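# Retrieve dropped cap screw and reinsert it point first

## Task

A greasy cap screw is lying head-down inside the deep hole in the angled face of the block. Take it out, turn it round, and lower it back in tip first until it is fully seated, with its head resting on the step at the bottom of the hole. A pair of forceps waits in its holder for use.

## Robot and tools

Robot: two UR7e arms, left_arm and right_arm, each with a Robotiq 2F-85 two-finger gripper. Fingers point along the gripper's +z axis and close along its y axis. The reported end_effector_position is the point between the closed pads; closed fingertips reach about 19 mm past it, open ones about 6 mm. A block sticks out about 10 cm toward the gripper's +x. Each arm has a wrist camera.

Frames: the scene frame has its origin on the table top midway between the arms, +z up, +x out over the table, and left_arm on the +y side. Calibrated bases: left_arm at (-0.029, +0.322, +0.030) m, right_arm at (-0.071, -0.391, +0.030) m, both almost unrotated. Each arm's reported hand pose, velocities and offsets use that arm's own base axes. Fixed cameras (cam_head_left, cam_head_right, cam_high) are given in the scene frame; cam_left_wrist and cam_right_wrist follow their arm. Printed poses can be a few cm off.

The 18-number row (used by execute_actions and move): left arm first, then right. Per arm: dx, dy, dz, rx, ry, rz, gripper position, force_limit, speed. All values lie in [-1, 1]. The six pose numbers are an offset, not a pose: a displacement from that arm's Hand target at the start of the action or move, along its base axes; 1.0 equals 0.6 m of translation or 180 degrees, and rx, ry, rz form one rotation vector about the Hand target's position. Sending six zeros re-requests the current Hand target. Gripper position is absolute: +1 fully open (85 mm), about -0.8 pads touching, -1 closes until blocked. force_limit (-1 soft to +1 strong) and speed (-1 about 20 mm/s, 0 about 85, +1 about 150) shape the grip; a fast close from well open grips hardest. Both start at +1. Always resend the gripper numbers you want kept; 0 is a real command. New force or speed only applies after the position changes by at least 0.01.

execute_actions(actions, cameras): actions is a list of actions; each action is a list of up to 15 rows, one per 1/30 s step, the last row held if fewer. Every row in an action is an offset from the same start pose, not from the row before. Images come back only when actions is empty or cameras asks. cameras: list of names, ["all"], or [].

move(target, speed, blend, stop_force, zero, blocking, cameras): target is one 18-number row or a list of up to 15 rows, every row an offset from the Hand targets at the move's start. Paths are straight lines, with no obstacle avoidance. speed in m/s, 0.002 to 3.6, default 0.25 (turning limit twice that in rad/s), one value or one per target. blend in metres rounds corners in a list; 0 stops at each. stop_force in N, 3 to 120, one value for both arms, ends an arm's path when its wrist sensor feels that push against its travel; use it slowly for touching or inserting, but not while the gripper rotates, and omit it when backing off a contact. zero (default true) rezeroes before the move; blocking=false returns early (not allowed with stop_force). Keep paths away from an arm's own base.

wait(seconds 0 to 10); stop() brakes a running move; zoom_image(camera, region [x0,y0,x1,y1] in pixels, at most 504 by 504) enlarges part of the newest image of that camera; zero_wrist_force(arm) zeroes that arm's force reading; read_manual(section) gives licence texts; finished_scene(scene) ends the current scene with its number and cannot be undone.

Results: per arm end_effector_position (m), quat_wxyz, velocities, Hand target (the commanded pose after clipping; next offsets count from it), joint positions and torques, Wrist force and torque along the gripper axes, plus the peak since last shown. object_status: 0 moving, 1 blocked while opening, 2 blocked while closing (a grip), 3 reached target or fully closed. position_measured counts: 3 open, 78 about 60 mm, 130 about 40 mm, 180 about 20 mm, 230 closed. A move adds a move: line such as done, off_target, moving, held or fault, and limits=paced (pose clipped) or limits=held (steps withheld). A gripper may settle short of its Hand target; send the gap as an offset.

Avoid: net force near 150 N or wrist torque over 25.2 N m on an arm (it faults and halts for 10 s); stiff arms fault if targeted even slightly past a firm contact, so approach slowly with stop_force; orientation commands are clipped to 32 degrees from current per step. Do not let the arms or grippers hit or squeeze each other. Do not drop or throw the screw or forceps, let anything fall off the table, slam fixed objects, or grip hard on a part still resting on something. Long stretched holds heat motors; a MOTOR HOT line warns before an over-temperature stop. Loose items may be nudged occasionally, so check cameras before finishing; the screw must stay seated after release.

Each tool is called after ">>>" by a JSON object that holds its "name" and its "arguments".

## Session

>>> {"name": "execute_actions", "arguments": {"actions": []}}

>>> {"name": "zoom_image", "arguments": {"camera": "cam_head_left", "region": [400, 100, 640, 300]}}

>>> {"name": "zoom_image", "arguments": {"camera": "cam_high", "region": [350, 130, 550, 330]}}

Scene clock: 0.00 s.
left_arm: end_effector_position=(+0.2988, -0.6332, +0.1357) position_measured=3 object_status=3 end_effector_quat_wxyz=(-0.153, -0.411, +0.899, -0.012) | right_arm: end_effector_position=(+0.8560, -0.1141, +0.3102) position_measured=3 object_status=3 end_effector_quat_wxyz=(-0.082, +0.938, -0.219, +0.256)
Joint positions: left_arm=[-1.21 -1.016 1.403 -2.003 -1.876 -2.076] | right_arm=[3.153 -2.187 -1.034 -0.948 1.607 -2.662]
Joint velocities: within noise
Joint torques (N m): no reading
Motor temperatures (°C): left_arm=[38 29 39 38 37 47] | right_arm=[39 34 37 46 49 40]
Wrist force (N): no reading
Wrist torque (N m): no reading
Wrist force, peak (N): no reading
Hand target: left_arm +0.2988, -0.6332, +0.1357; -0.153, -0.411, +0.899, -0.012 | right_arm +0.8560, -0.1141, +0.3102; -0.082, +0.938, -0.219, +0.256
Tool commands: left_gripper/position=+1.0 left_gripper/force_limit=+1.0 left_gripper/speed=+1.0 right_gripper/position=+1.0 right_gripper/force_limit=+1.0 right_gripper/speed=+1.0
camera_calibration:
cam_left_wrist: T_world_to_cam=[[-0.740043, 0.665335, 0.0983185, 0.636308], [0.671391, 0.739435, 0.0496963, 0.278924], [-0.0396355, 0.102788, -0.993913, 0.33765], [0, 0, 0, 1]] pos_world=[0.297011, -0.664311, 0.259173]
cam_right_wrist: T_world_to_cam=[[-0.351001, -0.899319, -0.260812, 0.282365], [-0.912653, 0.390868, -0.119523, 0.873813], [0.209433, 0.196078, -0.957962, 0.269512], [0, 0, 0, 1]] pos_world=[0.840155, -0.140455, 0.436268]

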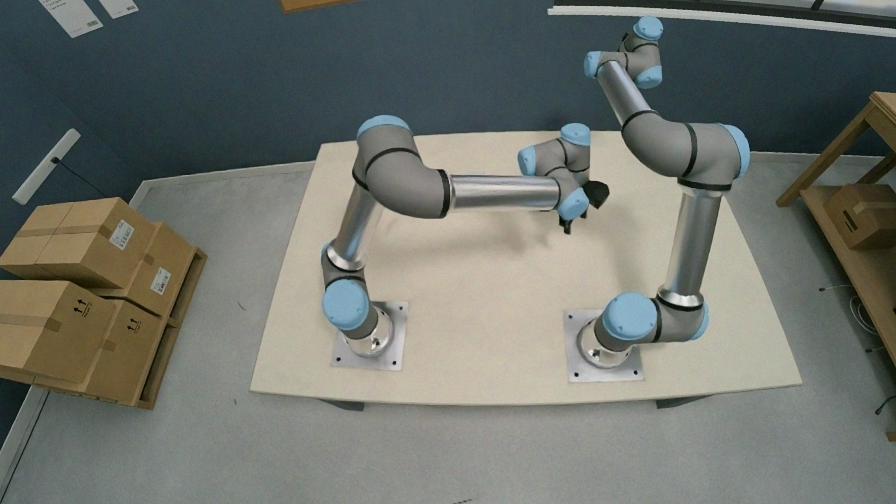

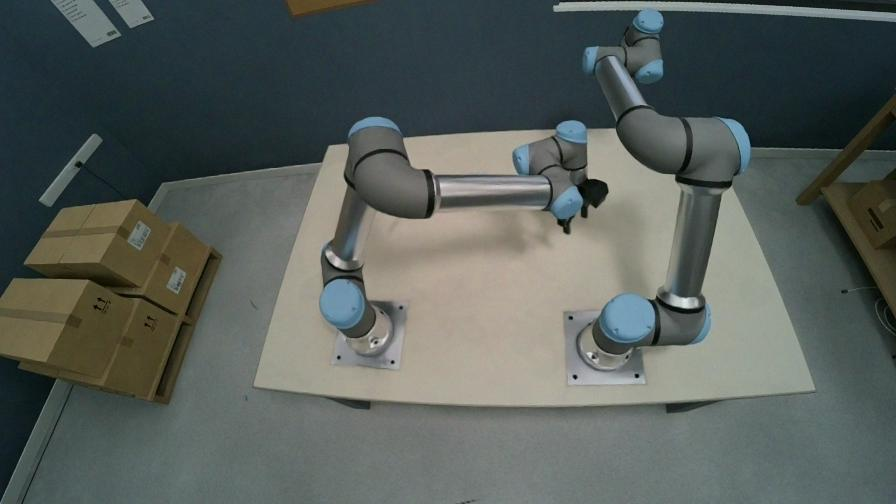

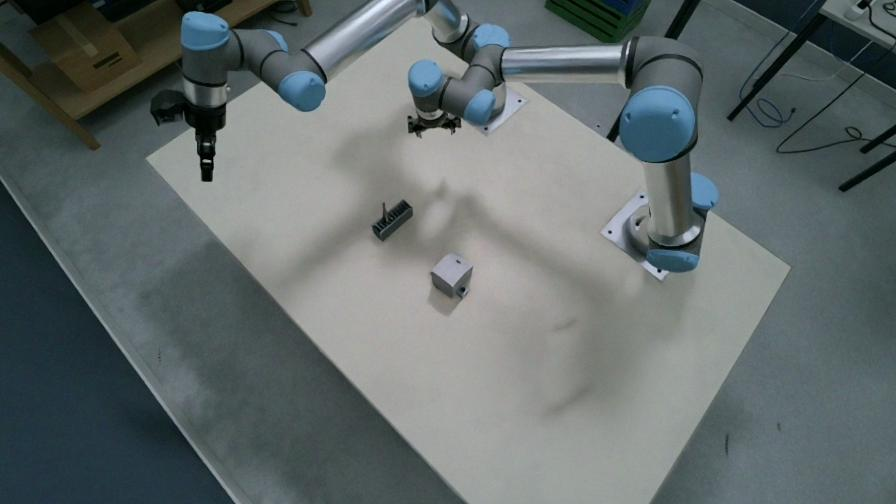

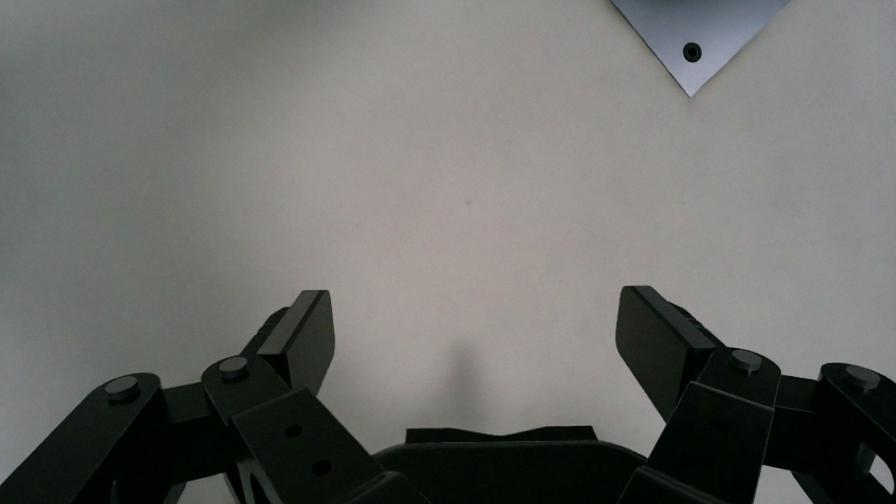

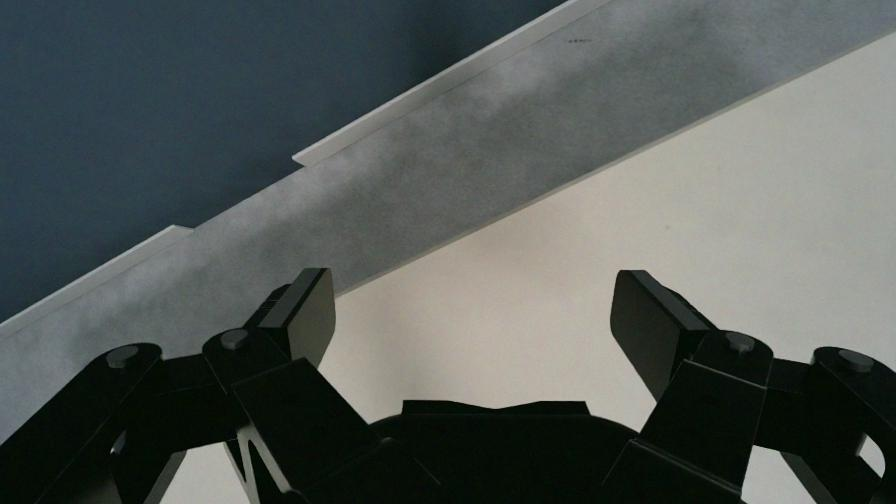

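Scaled by 2.100 from the camera's 896x504 image, which has a finer 1280x720 frame.

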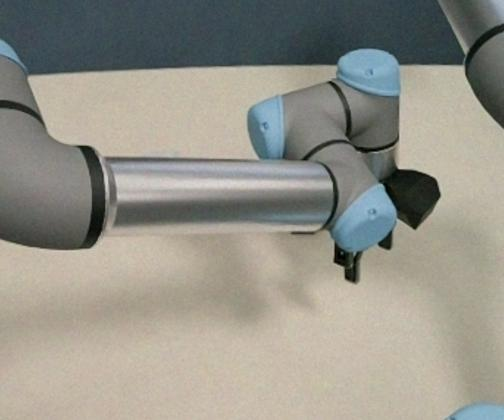

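Scaled by 2.520 from the camera's 896x504 image, which has a finer 1280x720 frame.

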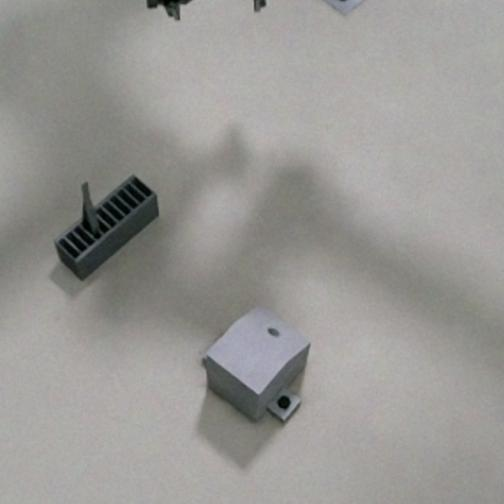

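>>> {"name": "move", "arguments": {"target": [0.207,0.47,0.012,-0.2236,-0.1549,0.7358,1,1,1,-0.487,0.397,-0.15,-0.0345,0.1704,0.074,1,1,1], "speed": 0.35, "cameras": ["all"]}}

>>> {"name": "zoom_image", "arguments": {"camera": "cam_left_wrist", "region": [350, 130, 550, 330]}}

>>> {"name": "zoom_image", "arguments": {"camera": "cam_right_wrist", "region": [350, 60, 570, 280]}}

Scene clock: 24.33 s.
left_arm: end_effector_position=(+0.4230, -0.3512, +0.1430) position_measured=3 object_status=3 end_effector_quat_wxyz=(-0.016, +0.888, +0.040, +0.457) end_effector_velocity=(-0.001, +0.000, -0.001) end_effector_angular_velocity=(+0.000, +0.001, +0.001) | right_arm: end_effector_position=(+0.5638, +0.1241, +0.2202) position_measured=3 object_status=3 end_effector_quat_wxyz=(+0.000, +0.994, -0.110, +0.000)
Joint positions: left_arm=[-1.361 -1.42 2.324 -2.653 -0.632 -4.502] | right_arm=[3.591 -1.768 -1.637 -1.307 1.571 -2.472]
Joint velocities: left_arm=[-0.002 0 0.002 0.003 0 -0.006] | right_arm=[within noise]
Joint torques (N m): left_arm=[-10.05 -16.12 -8.03 -1.95 1.7 -1.37] | right_arm=[-12.86 23.44 42.83 3.91 -1.88 -2.49]
Wrist force (N): left_arm=[-1.3 1.5 -0.7] | right_arm=[1.0 -0.5 0.2]
Wrist torque (N m): left_arm=[0.18 0.11 0.07] | right_arm=[-0.07 -0.25 -0.08]
Wrist force, peak (N): left_arm=[-1.7 1.5 -0.7] | right_arm=[-0.3 -1.0 0.5]
Hand target: left_arm +0.4230, -0.3512, +0.1429; -0.016, +0.888, +0.040, +0.457 | right_arm +0.5638, +0.1241, +0.2202; +0.000, +0.994, -0.110, +0.000
Off the commanded pose: left_arm 0.000 m, 0 deg | right_arm 0.000 m, 0 deg.
move: done
camera_calibration:
cam_left_wrist: T_world_to_cam=[[0.0865614, -0.996247, 0.000044002, -0.379203], [-0.81646, -0.0709655, -0.573024, 0.420365], [0.570876, 0.0495658, -0.819539, 0.0189464], [0, 0, 0, 1]] pos_world=[0.36522, -0.348887, 0.256423]
cam_right_wrist: T_world_to_cam=[[-0.198856, -0.98002, -0.00418434, 0.23833], [-0.917204, 0.184603, 0.35307, 0.427314], [-0.345243, 0.0740481, -0.935588, 0.520662], [0, 0, 0, 1]] pos_world=[0.619083, 0.116131, 0.337251]

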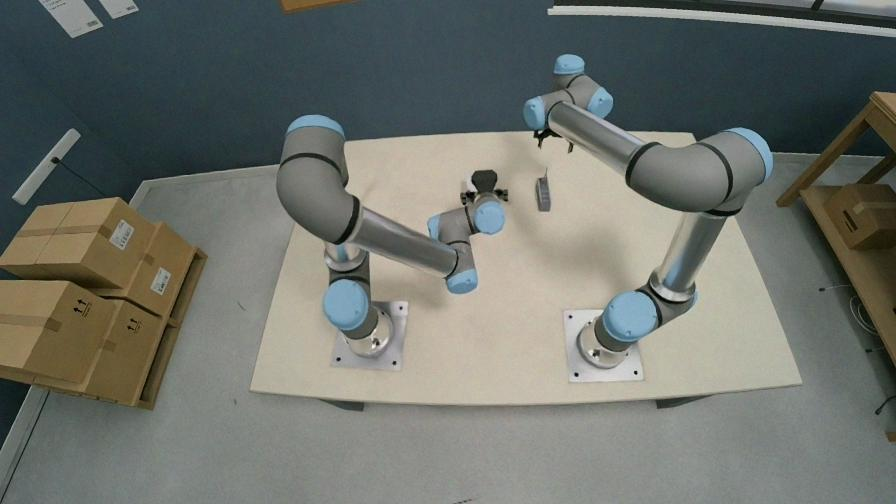

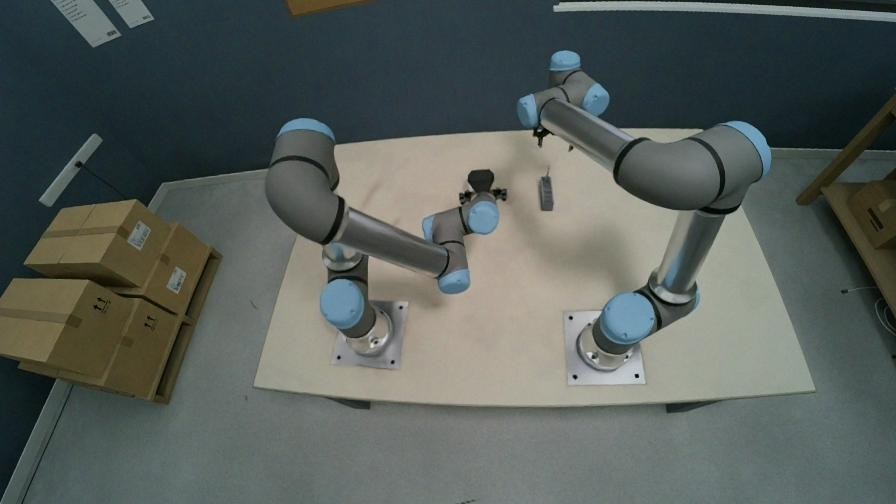

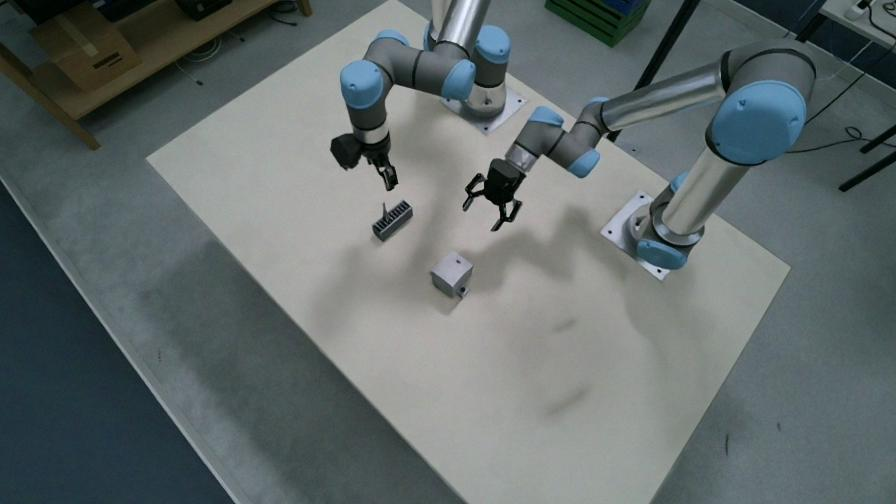

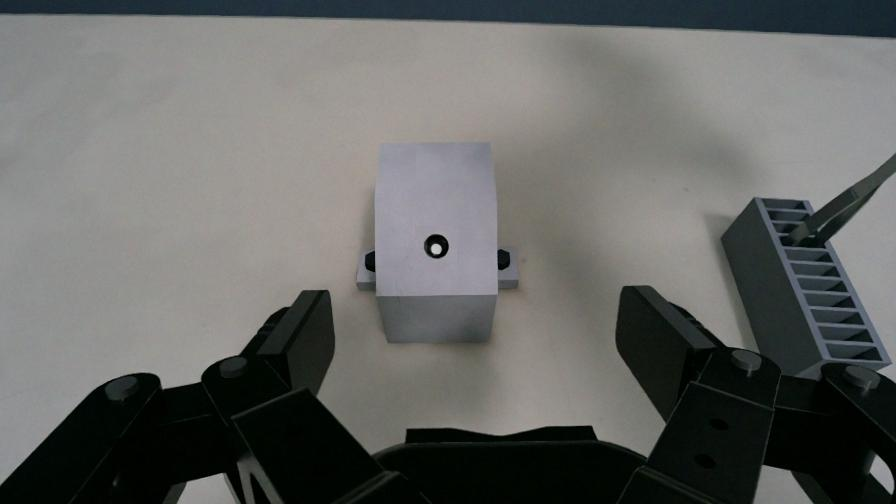

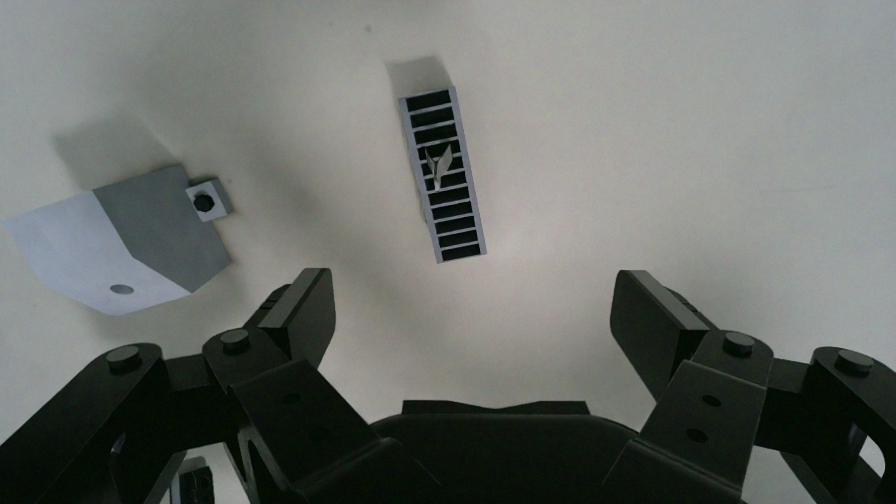

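Scaled by 2.520 from the camera's 896x504 image, which has a finer 1280x720 frame.

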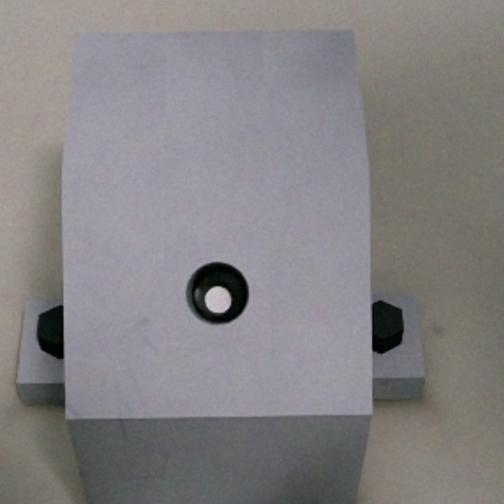

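Scaled by 2.291 from the camera's 896x504 image, which has a finer 1280x720 frame.

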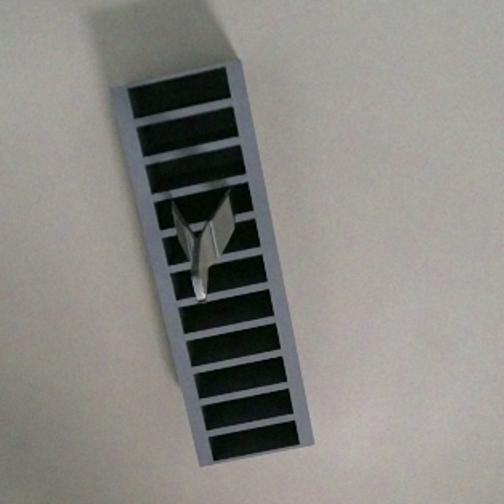

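>>> {"name": "move", "arguments": {"target": [0.0833,0.015,0.042,-0.0105,0.1296,0.0005,1,1,1,0.0295,0.0177,-0.117,-0.0175,-0.155,0.0673,1,1,1], "speed": 0.25, "cameras": ["cam_left_wrist","cam_right_wrist"]}}

>>> {"name": "zoom_image", "arguments": {"camera": "cam_left_wrist", "region": [350, 130, 550, 330]}}

>>> {"name": "zoom_image", "arguments": {"camera": "cam_right_wrist", "region": [390, 180, 550, 340]}}

Scene clock: 46.47 s.
left_arm: end_effector_position=(+0.4729, -0.3421, +0.1680) position_measured=3 object_status=3 end_effector_quat_wxyz=(-0.010, +0.962, +0.044, +0.268) | right_arm: end_effector_position=(+0.5815, +0.1348, +0.1500) position_measured=3 object_status=3 end_effector_quat_wxyz=(+0.000, +0.970, -0.002, +0.242) end_effector_velocity=(+0.001, +0.001, +0.001) end_effector_angular_velocity=(+0.002, -0.004, +0.001)
Joint positions: left_arm=[-1.078 -1.452 2.047 -2.401 -1.078 -4.252] | right_arm=[3.708 -1.725 -2.096 -0.471 1.315 -2.626]
Joint velocities: left_arm=[within noise] | right_arm=[0.001 0 0 0.005 -0.001 -0.001]
Joint torques (N m): left_arm=[2.54 -37.01 -25.81 -2.61 -0.5 0.28] | right_arm=[-12.38 33.33 26.88 4.98 -0.64 1.55]
Wrist force (N): left_arm=[-0.7 0.8 -0.3] | right_arm=[0.4 -0.3 0.0]
Wrist torque (N m): left_arm=[0.12 0.09 0.06] | right_arm=[-0.10 -0.03 -0.13]
Wrist force, peak (N): left_arm=[-2.6 1.4 -0.8] | right_arm=[1.5 -0.4 -0.9]
Hand target: left_arm +0.4729, -0.3422, +0.1681; -0.010, +0.962, +0.044, +0.268 | right_arm +0.5815, +0.1347, +0.1500; +0.000, +0.970, -0.002, +0.242
Off the commanded pose: left_arm 0.000 m, 0 deg | right_arm 0.000 m, 0 deg.
move: done
camera_calibration:
cam_left_wrist: T_world_to_cam=[[0.0875877, -0.996152, -0.00299582, -0.374437], [-0.975971, -0.0852101, -0.200548, 0.484143], [0.199522, 0.0204894, -0.979679, 0.203077], [0, 0, 0, 1]] pos_world=[0.464788, -0.335904, 0.294923]
cam_right_wrist: T_world_to_cam=[[0.0151861, -0.999869, 0.00567719, 0.128766], [-0.99169, -0.0157869, -0.12768, 0.608888], [0.127753, -0.00369105, -0.991799, 0.204155], [0, 0, 0, 1]] pos_world=[0.575791, 0.139115, 0.279493]
Images, in order (width x height): cam_left_wrist 896x504, cam_right_wrist 896x504.

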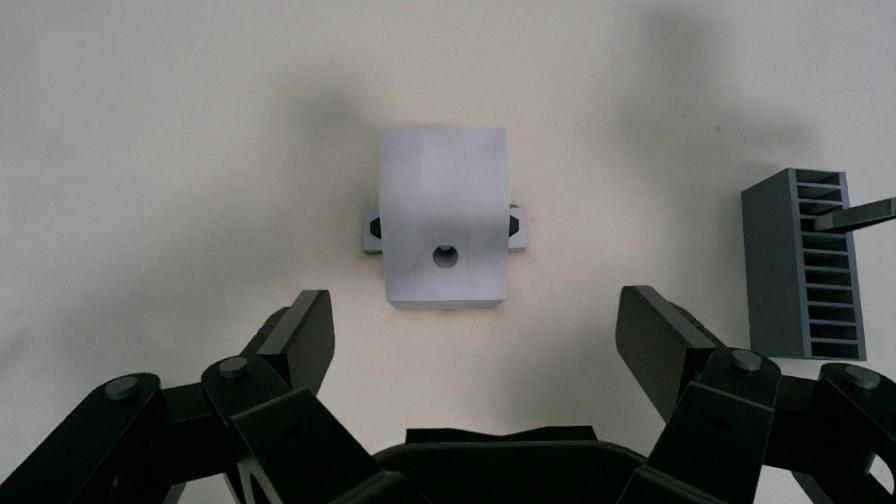

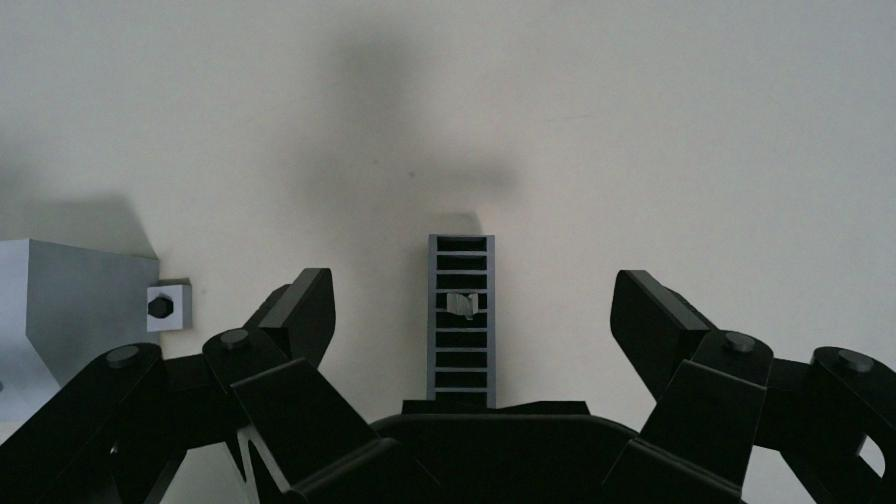

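Scaled by 2.520 from the camera's 896x504 image, which has a finer 1280x720 frame.

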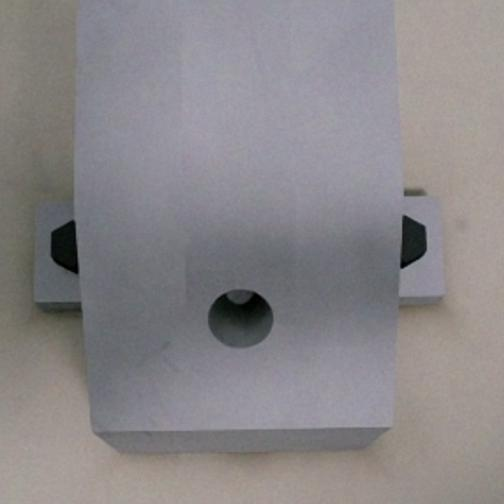

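Scaled by 3.150 from the camera's 896x504 image, which has a finer 1280x720 frame.

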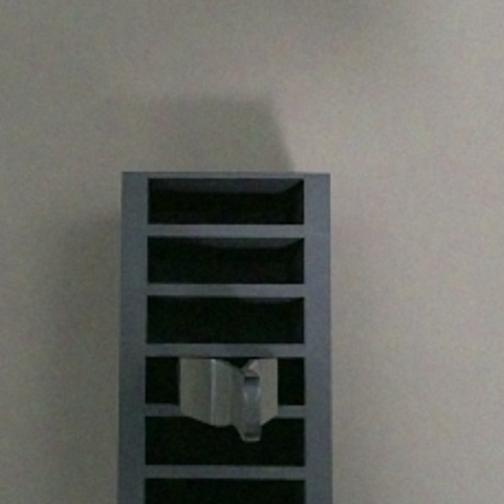

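>>> {"name": "move", "arguments": {"target": [0,0.2,0.1,0,0,0,1,1,1,-0.0025,0,-0.1717,0,0,0,1,1,1], "speed": 0.1, "cameras": ["cam_right_wrist"]}}

>>> {"name": "zoom_image", "arguments": {"camera": "cam_right_wrist", "region": [390, 180, 590, 380]}}

Scene clock: 64.73 s.
left_arm: end_effector_position=(+0.4729, -0.2221, +0.2280) position_measured=3 object_status=3 end_effector_quat_wxyz=(-0.010, +0.962, +0.044, +0.268) | right_arm: end_effector_position=(+0.5799, +0.1347, +0.0469) position_measured=3 object_status=3 end_effector_quat_wxyz=(+0.000, +0.970, -0.002, +0.242)
Joint positions: left_arm=[-0.929 -1.712 2.148 -2.316 -1.118 -4.09] | right_arm=[3.71 -1.935 -2.19 -0.167 1.314 -2.624]
Joint torques (N m): left_arm=[-6.45 -20.18 -35.11 -4.79 2.84 -0.7] | right_arm=[7.33 30.04 34.55 3.06 -2.13 -0.03]
Wrist force (N): left_arm=[-0.4 0.9 -0.1] | right_arm=[0.0 -0.3 0.1]
Wrist torque (N m): left_arm=[0.11 0.04 0.05] | right_arm=[-0.09 0.02 -0.11]
Wrist force, peak (N): left_arm=[-1.2 2.1 0.0] | right_arm=[1.1 -0.5 -1.0]
Hand target: left_arm +0.4729, -0.2222, +0.2281; -0.010, +0.962, +0.044, +0.268 | right_arm +0.5800, +0.1347, +0.0470; +0.000, +0.970, -0.002, +0.242
Off the commanded pose: left_arm 0.000 m, 0 deg | right_arm 0.000 m, 0 deg.
move: done
camera_calibration:
cam_right_wrist: T_world_to_cam=[[0.0149627, -0.999871, 0.0058483, 0.129376], [-0.991706, -0.0155867, -0.127579, 0.594099], [0.127654, -0.00389086, -0.991811, 0.102193], [0, 0, 0, 1]] pos_world=[0.574191, 0.139017, 0.176394]
Images, in order (width x height): cam_right_wrist 896x504.

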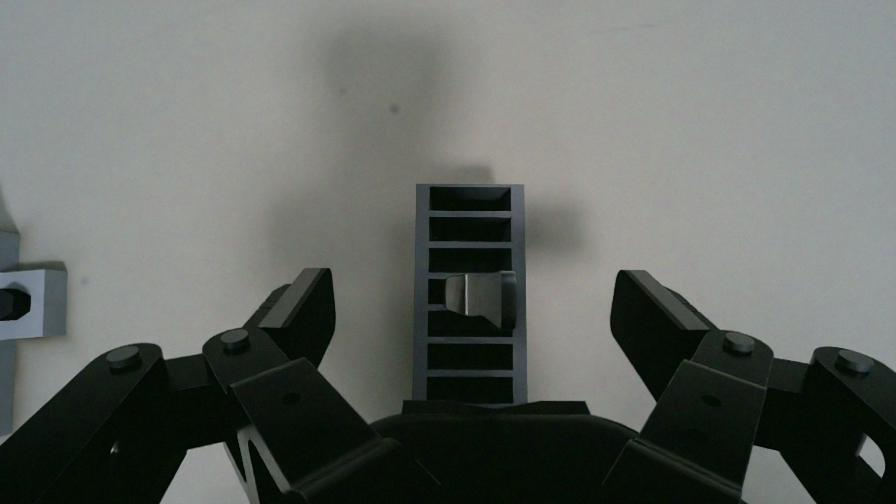

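Scaled by 2.520 from the camera's 896x504 image, which has a finer 1280x720 frame.

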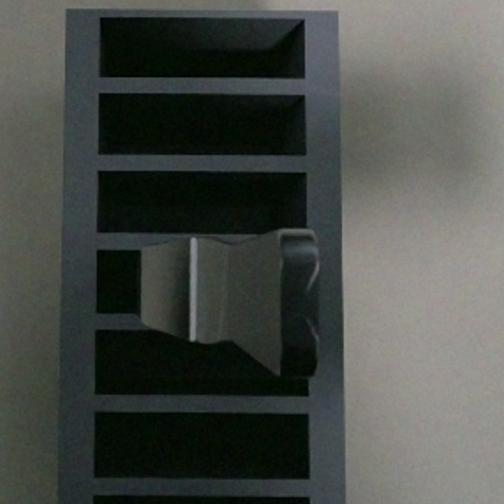

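>>> {"name": "move", "arguments": {"target": [0,0,0,0,0,0,1,1,1,0,0,0,0,0,0,-0.45,-0.2,-0.3]}}

>>> {"name": "move", "arguments": {"target": [0,0,0,0,0,0,1,1,1,0,0,0,0,0,0,-0.72,-0.2,-1]}}

>>> {"name": "wait", "arguments": {"seconds": 0.5, "cameras": ["cam_right_wrist"]}}

>>> {"name": "zoom_image", "arguments": {"camera": "cam_right_wrist", "region": [390, 180, 590, 380]}}

Scene clock: 70.60 s.
left_arm: end_effector_position=(+0.4729, -0.2222, +0.2281) position_measured=3 object_status=3 end_effector_quat_wxyz=(-0.010, +0.962, +0.044, +0.268) | right_arm: end_effector_position=(+0.5800, +0.1347, +0.0470) position_measured=186 object_status=0 end_effector_quat_wxyz=(+0.000, +0.970, -0.002, +0.242)
Joint positions: left_arm=[-0.929 -1.712 2.148 -2.316 -1.118 -4.09] | right_arm=[3.71 -1.935 -2.19 -0.167 1.314 -2.625]
Joint torques (N m): left_arm=[-9.25 -25.08 -34.96 -5 2.74 1.06] | right_arm=[-8.53 26.32 33.56 4.31 1.28 -2.38]
Wrist force (N): left_arm=[-0.6 0.9 -0.3] | right_arm=[0.4 -0.3 -0.2]
Wrist torque (N m): left_arm=[0.11 0.07 0.05] | right_arm=[-0.10 -0.05 -0.11]
Wrist force, peak (N): left_arm=[-0.9 1.1 -0.1] | right_arm=[0.3 -0.7 0.0]
Hand target: left_arm +0.4729, -0.2222, +0.2281; -0.010, +0.962, +0.044, +0.268 | right_arm +0.5800, +0.1347, +0.0470; +0.000, +0.970, -0.002, +0.242
Off the commanded pose: left_arm 0.000 m, 0 deg | right_arm 0.000 m, 0 deg.
move: done

Scene clock: 71.43 s.
left_arm: end_effector_position=(+0.4729, -0.2222, +0.2281) position_measured=3 object_status=3 end_effector_quat_wxyz=(-0.010, +0.962, +0.044, +0.268) | right_arm: end_effector_position=(+0.5800, +0.1347, +0.0470) position_measured=215 object_status=0 end_effector_quat_wxyz=(+0.000, +0.970, -0.002, +0.242)
Joint positions: left_arm=[-0.929 -1.712 2.148 -2.316 -1.118 -4.09] | right_arm=[3.71 -1.935 -2.19 -0.167 1.314 -2.625]
Joint torques (N m): left_arm=[-9.77 -24.37 -34.81 -5.09 3.14 1.05] | right_arm=[-7.97 26.19 33.09 4.14 1.34 -2.39]
Wrist force (N): left_arm=[-0.5 1.0 -0.3] | right_arm=[0.6 -0.6 -0.5]
Wrist torque (N m): left_arm=[0.12 0.05 0.05] | right_arm=[-0.08 -0.05 -0.10]
Wrist force, peak (N): left_arm=[-0.8 1.1 -0.2] | right_arm=[0.3 -0.7 -0.6]
Hand target: left_arm +0.4729, -0.2222, +0.2281; -0.010, +0.962, +0.044, +0.268 | right_arm +0.5800, +0.1347, +0.0470; +0.000, +0.970, -0.002, +0.242
Off the commanded pose: left_arm 0.000 m, 0 deg | right_arm 0.000 m, 0 deg.
move: done

Scene clock: 71.93 s.
left_arm: end_effector_position=(+0.4729, -0.2222, +0.2281) position_measured=3 object_status=3 end_effector_quat_wxyz=(-0.010, +0.962, +0.044, +0.268) | right_arm: end_effector_position=(+0.5800, +0.1347, +0.0470) position_measured=215 object_status=2 end_effector_quat_wxyz=(+0.000, +0.970, -0.002, +0.242)
Joint positions: left_arm=[-0.929 -1.712 2.148 -2.316 -1.118 -4.09] | right_arm=[3.71 -1.935 -2.19 -0.167 1.314 -2.625]
Joint torques (N m): left_arm=[-9.85 -23.66 -37.41 -5.15 2.64 1.17] | right_arm=[-8.13 26.01 32.37 4.12 1.38 -2.33]
Wrist force (N): left_arm=[-0.3 0.7 0.0] | right_arm=[0.4 -0.8 -0.4]
Wrist torque (N m): left_arm=[0.08 0.03 0.06] | right_arm=[-0.11 -0.03 -0.10]
Wrist force, peak (N): left_arm=[-0.7 1.0 -0.4] | right_arm=[0.4 -1.0 -0.7]
Hand target: left_arm +0.4729, -0.2222, +0.2281; -0.010, +0.962, +0.044, +0.268 | right_arm +0.5800, +0.1347, +0.0470; +0.000, +0.970, -0.002, +0.242
Tool commands: left_gripper/position=+1.0 left_gripper/force_limit=+1.0 left_gripper/speed=+1.0 right_gripper/position=-0.72 right_gripper/force_limit=-0.2 right_gripper/speed=-1.0
Off the commanded pose: left_arm 0.000 m, 0 deg | right_arm 0.000 m, 0 deg.
wait: 0.50 s; at rest by 0.17 s
camera_calibration:
cam_right_wrist: T_world_to_cam=[[0.015086, -0.99987, 0.00566769, 0.129334], [-0.991664, -0.0156871, -0.12789, 0.594256], [0.127962, -0.00369111, -0.991772, 0.102065], [0, 0, 0, 1]] pos_world=[0.574291, 0.139016, 0.176492]
Images, in order (width x height): cam_right_wrist 896x504.

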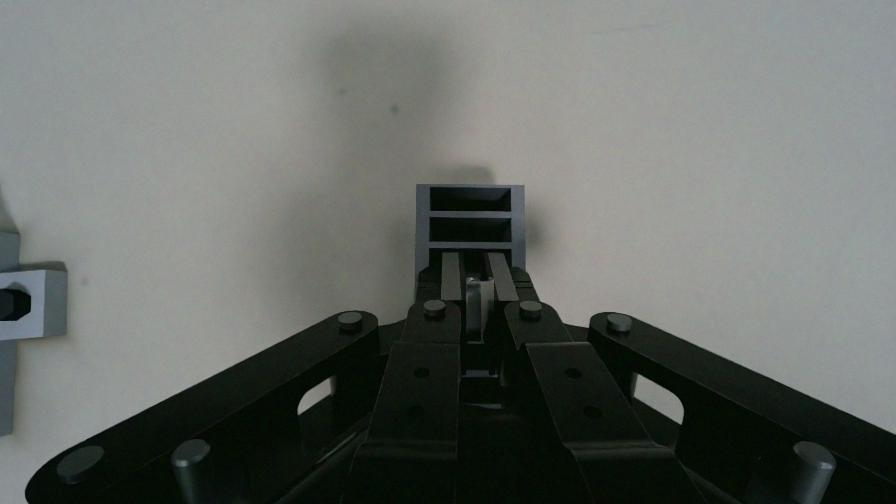

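Scaled by 2.520 from the camera's 896x504 image, which has a finer 1280x720 frame.

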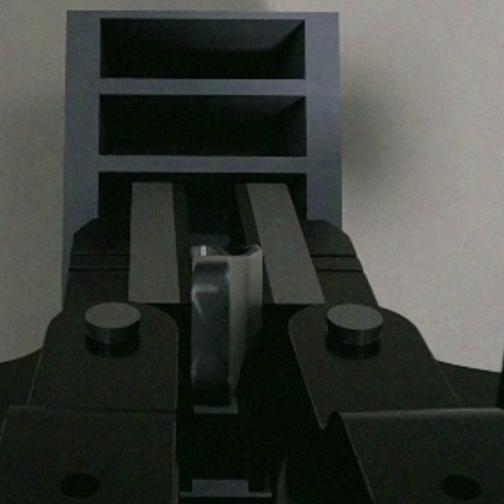

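>>> {"name": "move", "arguments": {"target": [[0.0135,0.104,-0.0127,-0.1131,-0.1259,-0.651,1,1,1,0,0,0.22,0,0,0,-0.72,-0.2,-1],[0.0135,0.104,-0.0127,-0.1131,-0.1259,-0.651,1,1,1,-0.187,0.398,0.2,0.0084,-0.1942,0.0298,-0.72,-0.2,-1],[0.0135,0.104,-0.0127,-0.1131,-0.1259,-0.651,1,1,1,-0.187,0.398,0.176,0.0084,-0.1942,0.0298,-0.72,-0.2,-1]], "speed": 0.15, "blend": [0.0,0.02,0], "cameras": ["cam_left_wrist","cam_high"]}}

>>> {"name": "zoom_image", "arguments": {"camera": "cam_left_wrist", "region": [300, 110, 500, 310]}}

Scene clock: 91.07 s.
left_arm: end_effector_position=(+0.4808, -0.1612, +0.2207) position_measured=3 object_status=3 end_effector_quat_wxyz=(-0.363, -0.489, +0.737, -0.294) | right_arm: end_effector_position=(+0.5801, +0.1347, +0.1785) position_measured=215 object_status=2 end_effector_quat_wxyz=(+0.000, +0.970, -0.002, +0.242)
Joint positions: left_arm=[-0.171 -1.357 1.873 -1.895 -2.53 -1.243] | right_arm=[3.71 -1.676 -2.063 -0.553 1.314 -2.625]
Joint torques (N m): left_arm=[7.6 -40.55 -13.5 -3.81 -2.02 0.47] | right_arm=[-7.81 18.3 21.91 4.8 0.92 -1.9]
Wrist force (N): left_arm=[-1.3 1.8 -0.9] | right_arm=[0.2 -0.2 0.1]
Wrist torque (N m): left_arm=[0.21 0.12 0.13] | right_arm=[-0.08 -0.03 -0.12]
Wrist force, peak (N): left_arm=[-2.8 1.3 -0.6] | right_arm=[0.4 -1.0 -0.5]
Hand target: left_arm +0.4808, -0.1612, +0.2208; -0.363, -0.489, +0.737, -0.294 (not the last commanded pose) | right_arm +0.5800, +0.1347, +0.1783; +0.000, +0.970, -0.002, +0.242 (not the last commanded pose)
Off the commanded pose: left_arm 0.001 m, 3 deg | right_arm 0.265 m, 35 deg.
move: held (left_arm; a check stopped the path), off_target (right_arm; braked when a check withheld steps of left_arm); path passed 0 of 3 targets; limits=held
pose unreachable (left arm): on one or more control steps of this call, first in action 0 (counted from 0), this arm could not follow its commanded pose, so it was not sent that pose on those steps. It may still have moved: this result reports where it is.
cause: moving toward the commanded pose would bring two parts of the arm too close to each other (its gripper and another part of the arm, with joints 4 (wrist 1) to 6 (wrist 3) between them, 3 mm apart when it was first held).
camera_calibration:
cam_left_wrist: T_world_to_cam=[[-0.933669, 0.347489, -0.0866795, 0.531354], [0.329746, 0.739656, -0.586665, 0.108267], [-0.139747, -0.576334, -0.805177, 0.277801], [0, 0, 0, 1]] pos_world=[0.49923, -0.104614, 0.333253]
Images, in order (width x height): cam_high 896x504, cam_left_wrist 896x504.

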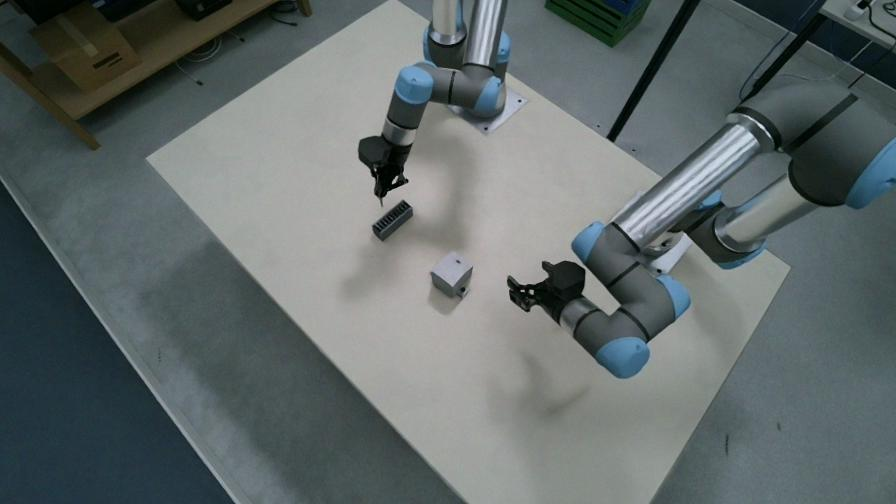

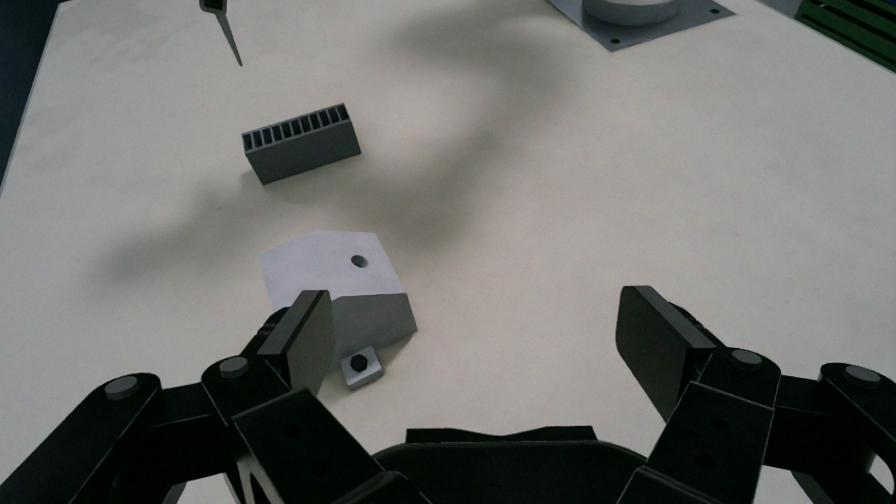

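Scaled by 2.520 from the camera's 896x504 image, which has a finer 1280x720 frame.

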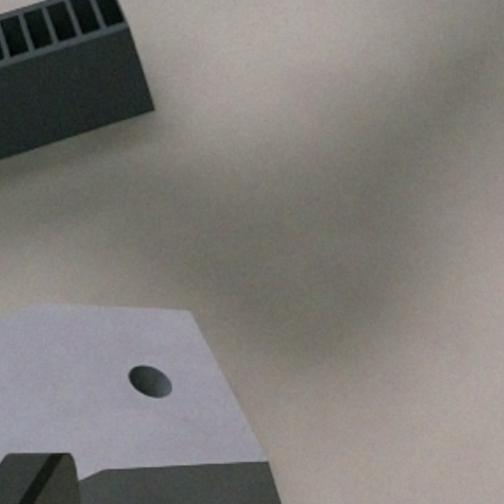

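>>> {"name": "move", "arguments": {"target": [[0,0,0,0,0,0,1,1,1,-0.187,0.36,0.04,0.0084,-0.1942,0.0298,-0.72,-0.2,-1],[0,0,0,0,0,0,1,1,1,-0.187,0.398,-0.0425,0.0084,-0.1942,0.0298,-0.72,-0.2,-1]], "speed": [0.15,0.08], "cameras": ["cam_left_wrist"]}}

>>> {"name": "zoom_image", "arguments": {"camera": "cam_left_wrist", "region": [300, 110, 460, 300]}}

Scene clock: 99.23 s.
left_arm: end_effector_position=(+0.4808, -0.1612, +0.2208) position_measured=3 object_status=3 end_effector_quat_wxyz=(-0.363, -0.489, +0.737, -0.294) | right_arm: end_effector_position=(+0.4678, +0.3737, +0.1530) position_measured=215 object_status=2 end_effector_quat_wxyz=(-0.024, +0.852, +0.040, +0.522)
Joint positions: left_arm=[-0.171 -1.357 1.873 -1.895 -2.53 -1.243] | right_arm=[4.433 -1.922 -2.32 0.15 0.591 -2.281]
Joint torques (N m): left_arm=[-9 -40.42 -12.78 -2.01 -3.27 1.29] | right_arm=[-10.74 24.97 1.81 1.46 -0.37 -2.65]
Wrist force (N): left_arm=[-1.6 1.9 -0.8] | right_arm=[-0.4 -0.7 -0.3]
Wrist torque (N m): left_arm=[0.24 0.16 0.12] | right_arm=[-0.20 0.25 0.01]
Wrist force, peak (N): left_arm=[-1.4 2.1 -0.8] | right_arm=[-1.1 -2.4 -1.1]
Hand target: left_arm +0.4808, -0.1612, +0.2208; -0.363, -0.489, +0.737, -0.294 | right_arm +0.4678, +0.3735, +0.1528; -0.024, +0.852, +0.040, +0.522
Off the commanded pose: left_arm 0.000 m, 0 deg | right_arm 0.000 m, 0 deg.
move: done
camera_calibration:
cam_left_wrist: T_world_to_cam=[[-0.933645, 0.347531, -0.0867683, 0.531376], [0.329813, 0.739547, -0.586765, 0.108256], [-0.13975, -0.576448, -0.805095, 0.277763], [0, 0, 0, 1]] pos_world=[0.49923, -0.104614, 0.333253]
Images, in order (width x height): cam_left_wrist 896x504.

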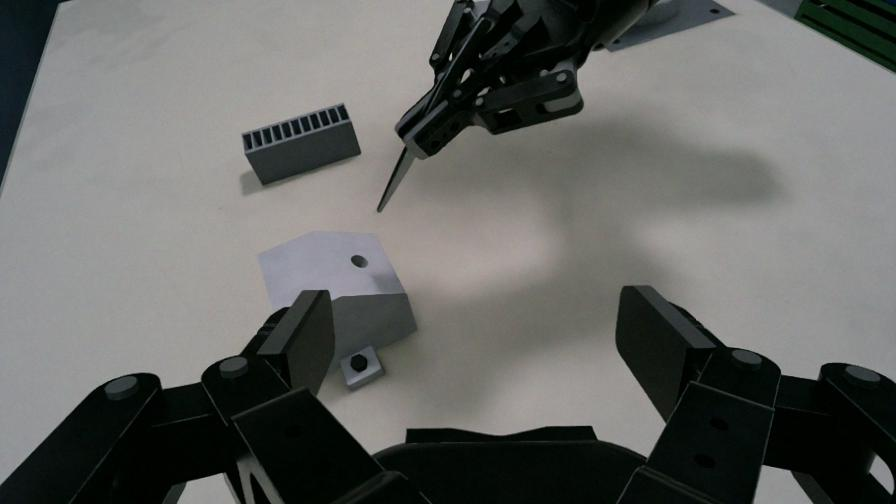

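Scaled by 2.653 from the camera's 896x504 image, which has a finer 1280x720 frame.

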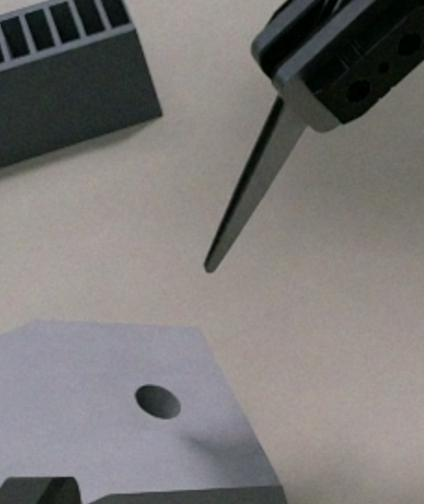

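>>> {"name": "move", "arguments": {"target": [0,0,0,0,0,0,1,1,1,0,0,0,0,0,0,-0.59,-0.2,-1]}}

>>> {"name": "wait", "arguments": {"seconds": 1, "cameras": ["cam_left_wrist"]}}

>>> {"name": "zoom_image", "arguments": {"camera": "cam_left_wrist", "region": [300, 110, 460, 300]}}

Scene clock: 102.30 s.
left_arm: end_effector_position=(+0.4808, -0.1612, +0.2208) position_measured=3 object_status=3 end_effector_quat_wxyz=(-0.363, -0.489, +0.737, -0.294) | right_arm: end_effector_position=(+0.4678, +0.3735, +0.1528) position_measured=203 object_status=0 end_effector_quat_wxyz=(-0.024, +0.852, +0.040, +0.522)
Joint positions: left_arm=[-0.171 -1.357 1.873 -1.895 -2.53 -1.243] | right_arm=[4.433 -1.923 -2.321 0.15 0.592 -2.281]
Joint torques (N m): left_arm=[-8.7 -40.84 -12.55 -2.23 -3.26 1.33] | right_arm=[-12.72 19.85 1.35 3.61 0.38 -2.2]
Wrist force (N): left_arm=[-1.6 1.7 -0.7] | right_arm=[-0.4 -0.8 -0.4]
Wrist torque (N m): left_arm=[0.20 0.16 0.12] | right_arm=[-0.21 0.25 0.01]
Wrist force, peak (N): left_arm=[-1.8 1.9 -0.7] | right_arm=[-0.5 -1.1 -0.1]
Hand target: left_arm +0.4808, -0.1612, +0.2208; -0.363, -0.489, +0.737, -0.294 | right_arm +0.4678, +0.3735, +0.1528; -0.024, +0.852, +0.040, +0.522
Off the commanded pose: left_arm 0.000 m, 0 deg | right_arm 0.000 m, 0 deg.
move: done

Scene clock: 103.30 s.
left_arm: end_effector_position=(+0.4808, -0.1612, +0.2208) position_measured=3 object_status=3 end_effector_quat_wxyz=(-0.363, -0.489, +0.737, -0.294) | right_arm: end_effector_position=(+0.4678, +0.3735, +0.1528) position_measured=203 object_status=3 end_effector_quat_wxyz=(-0.024, +0.852, +0.040, +0.522)
Joint positions: left_arm=[-0.171 -1.357 1.873 -1.895 -2.53 -1.243] | right_arm=[4.433 -1.923 -2.321 0.15 0.592 -2.281]
Joint torques (N m): left_arm=[-8.08 -40.89 -13.54 -2.07 -3.21 1.35] | right_arm=[-12.12 20.07 2.26 3.28 -0.12 -1.97]
Wrist force (N): left_arm=[-1.3 1.9 -0.7] | right_arm=[-0.3 -0.8 -0.2]
Wrist torque (N m): left_arm=[0.23 0.12 0.12] | right_arm=[-0.21 0.23 0.01]
Wrist force, peak (N): left_arm=[-1.6 1.9 -0.8] | right_arm=[-0.4 -1.1 -0.3]
Hand target: left_arm +0.4808, -0.1612, +0.2208; -0.363, -0.489, +0.737, -0.294 | right_arm +0.4678, +0.3735, +0.1528; -0.024, +0.852, +0.040, +0.522
Tool commands: left_gripper/position=+1.0 left_gripper/force_limit=+1.0 left_gripper/speed=+1.0 right_gripper/position=-0.59 right_gripper/force_limit=-0.2 right_gripper/speed=-1.0
Off the commanded pose: left_arm 0.000 m, 0 deg | right_arm 0.000 m, 0 deg.
wait: 1.00 s; at rest by 0.17 s
camera_calibration:
cam_left_wrist: T_world_to_cam=[[-0.933645, 0.347531, -0.0867683, 0.531376], [0.329813, 0.739547, -0.586765, 0.108256], [-0.13975, -0.576448, -0.805095, 0.277763], [0, 0, 0, 1]] pos_world=[0.49923, -0.104614, 0.333253]
Images, in order (width x height): cam_left_wrist 896x504.

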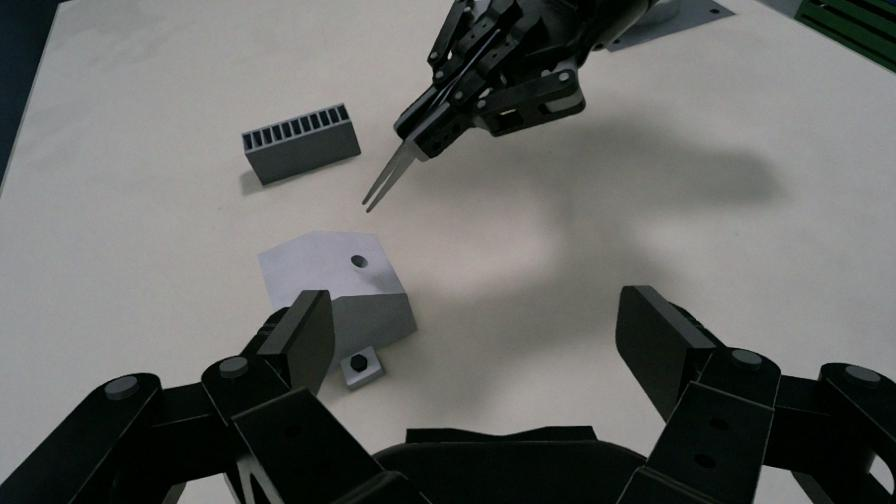

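Scaled by 2.653 from the camera's 896x504 image, which has a finer 1280x720 frame.

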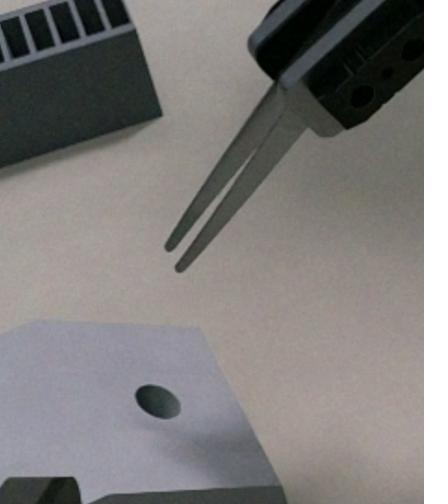

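>>> {"name": "move", "arguments": {"target": [0,0,0,0,0,0,1,1,1,0,0,0,-0.0074,0.0791,0,-0.585,-0.2,-1], "speed": 0.06, "cameras": ["cam_left_wrist"]}}

>>> {"name": "zoom_image", "arguments": {"camera": "cam_left_wrist", "region": [300, 110, 460, 300]}}

Scene clock: 116.57 s.
left_arm: end_effector_position=(+0.4808, -0.1612, +0.2208) position_measured=3 object_status=3 end_effector_quat_wxyz=(-0.363, -0.489, +0.737, -0.294) | right_arm: end_effector_position=(+0.4680, +0.3735, +0.1531) position_measured=203 object_status=3 end_effector_quat_wxyz=(-0.019, +0.910, +0.042, +0.412)
Joint positions: left_arm=[-0.171 -1.357 1.873 -1.895 -2.53 -1.243] | right_arm=[4.354 -1.779 -2.233 -0.239 0.828 -2.204]
Joint torques (N m): left_arm=[-8.7 -40.83 -13.05 -2.17 -3.23 1.55] | right_arm=[12.22 18.16 6.15 4.61 -3.34 0.8]
Wrist force (N): left_arm=[-1.4 1.6 -0.9] | right_arm=[-0.3 -0.7 0.0]
Wrist torque (N m): left_arm=[0.19 0.14 0.12] | right_arm=[-0.17 0.16 -0.09]
Wrist force, peak (N): left_arm=[-1.6 2.0 -1.0] | right_arm=[-0.4 -1.1 -0.2]
Hand target: left_arm +0.4808, -0.1612, +0.2208; -0.363, -0.489, +0.737, -0.294 | right_arm +0.4678, +0.3735, +0.1528; -0.019, +0.910, +0.042, +0.412
Off the commanded pose: left_arm 0.000 m, 0 deg | right_arm 0.000 m, 0 deg.
move: done
camera_calibration:
cam_left_wrist: T_world_to_cam=[[-0.933645, 0.347531, -0.0867683, 0.531376], [0.329813, 0.739547, -0.586765, 0.108256], [-0.13975, -0.576448, -0.805095, 0.277763], [0, 0, 0, 1]] pos_world=[0.49923, -0.104614, 0.333253]
Images, in order (width x height): cam_left_wrist 896x504.

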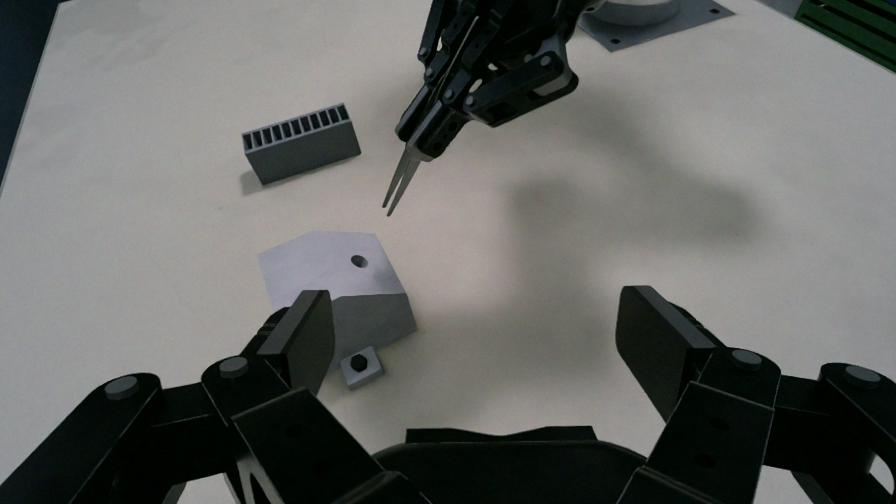

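Scaled by 2.653 from the camera's 896x504 image, which has a finer 1280x720 frame.

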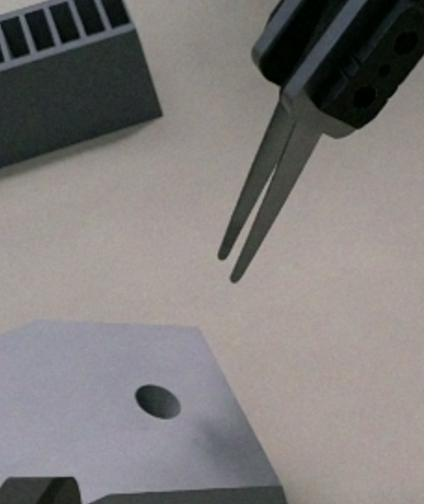

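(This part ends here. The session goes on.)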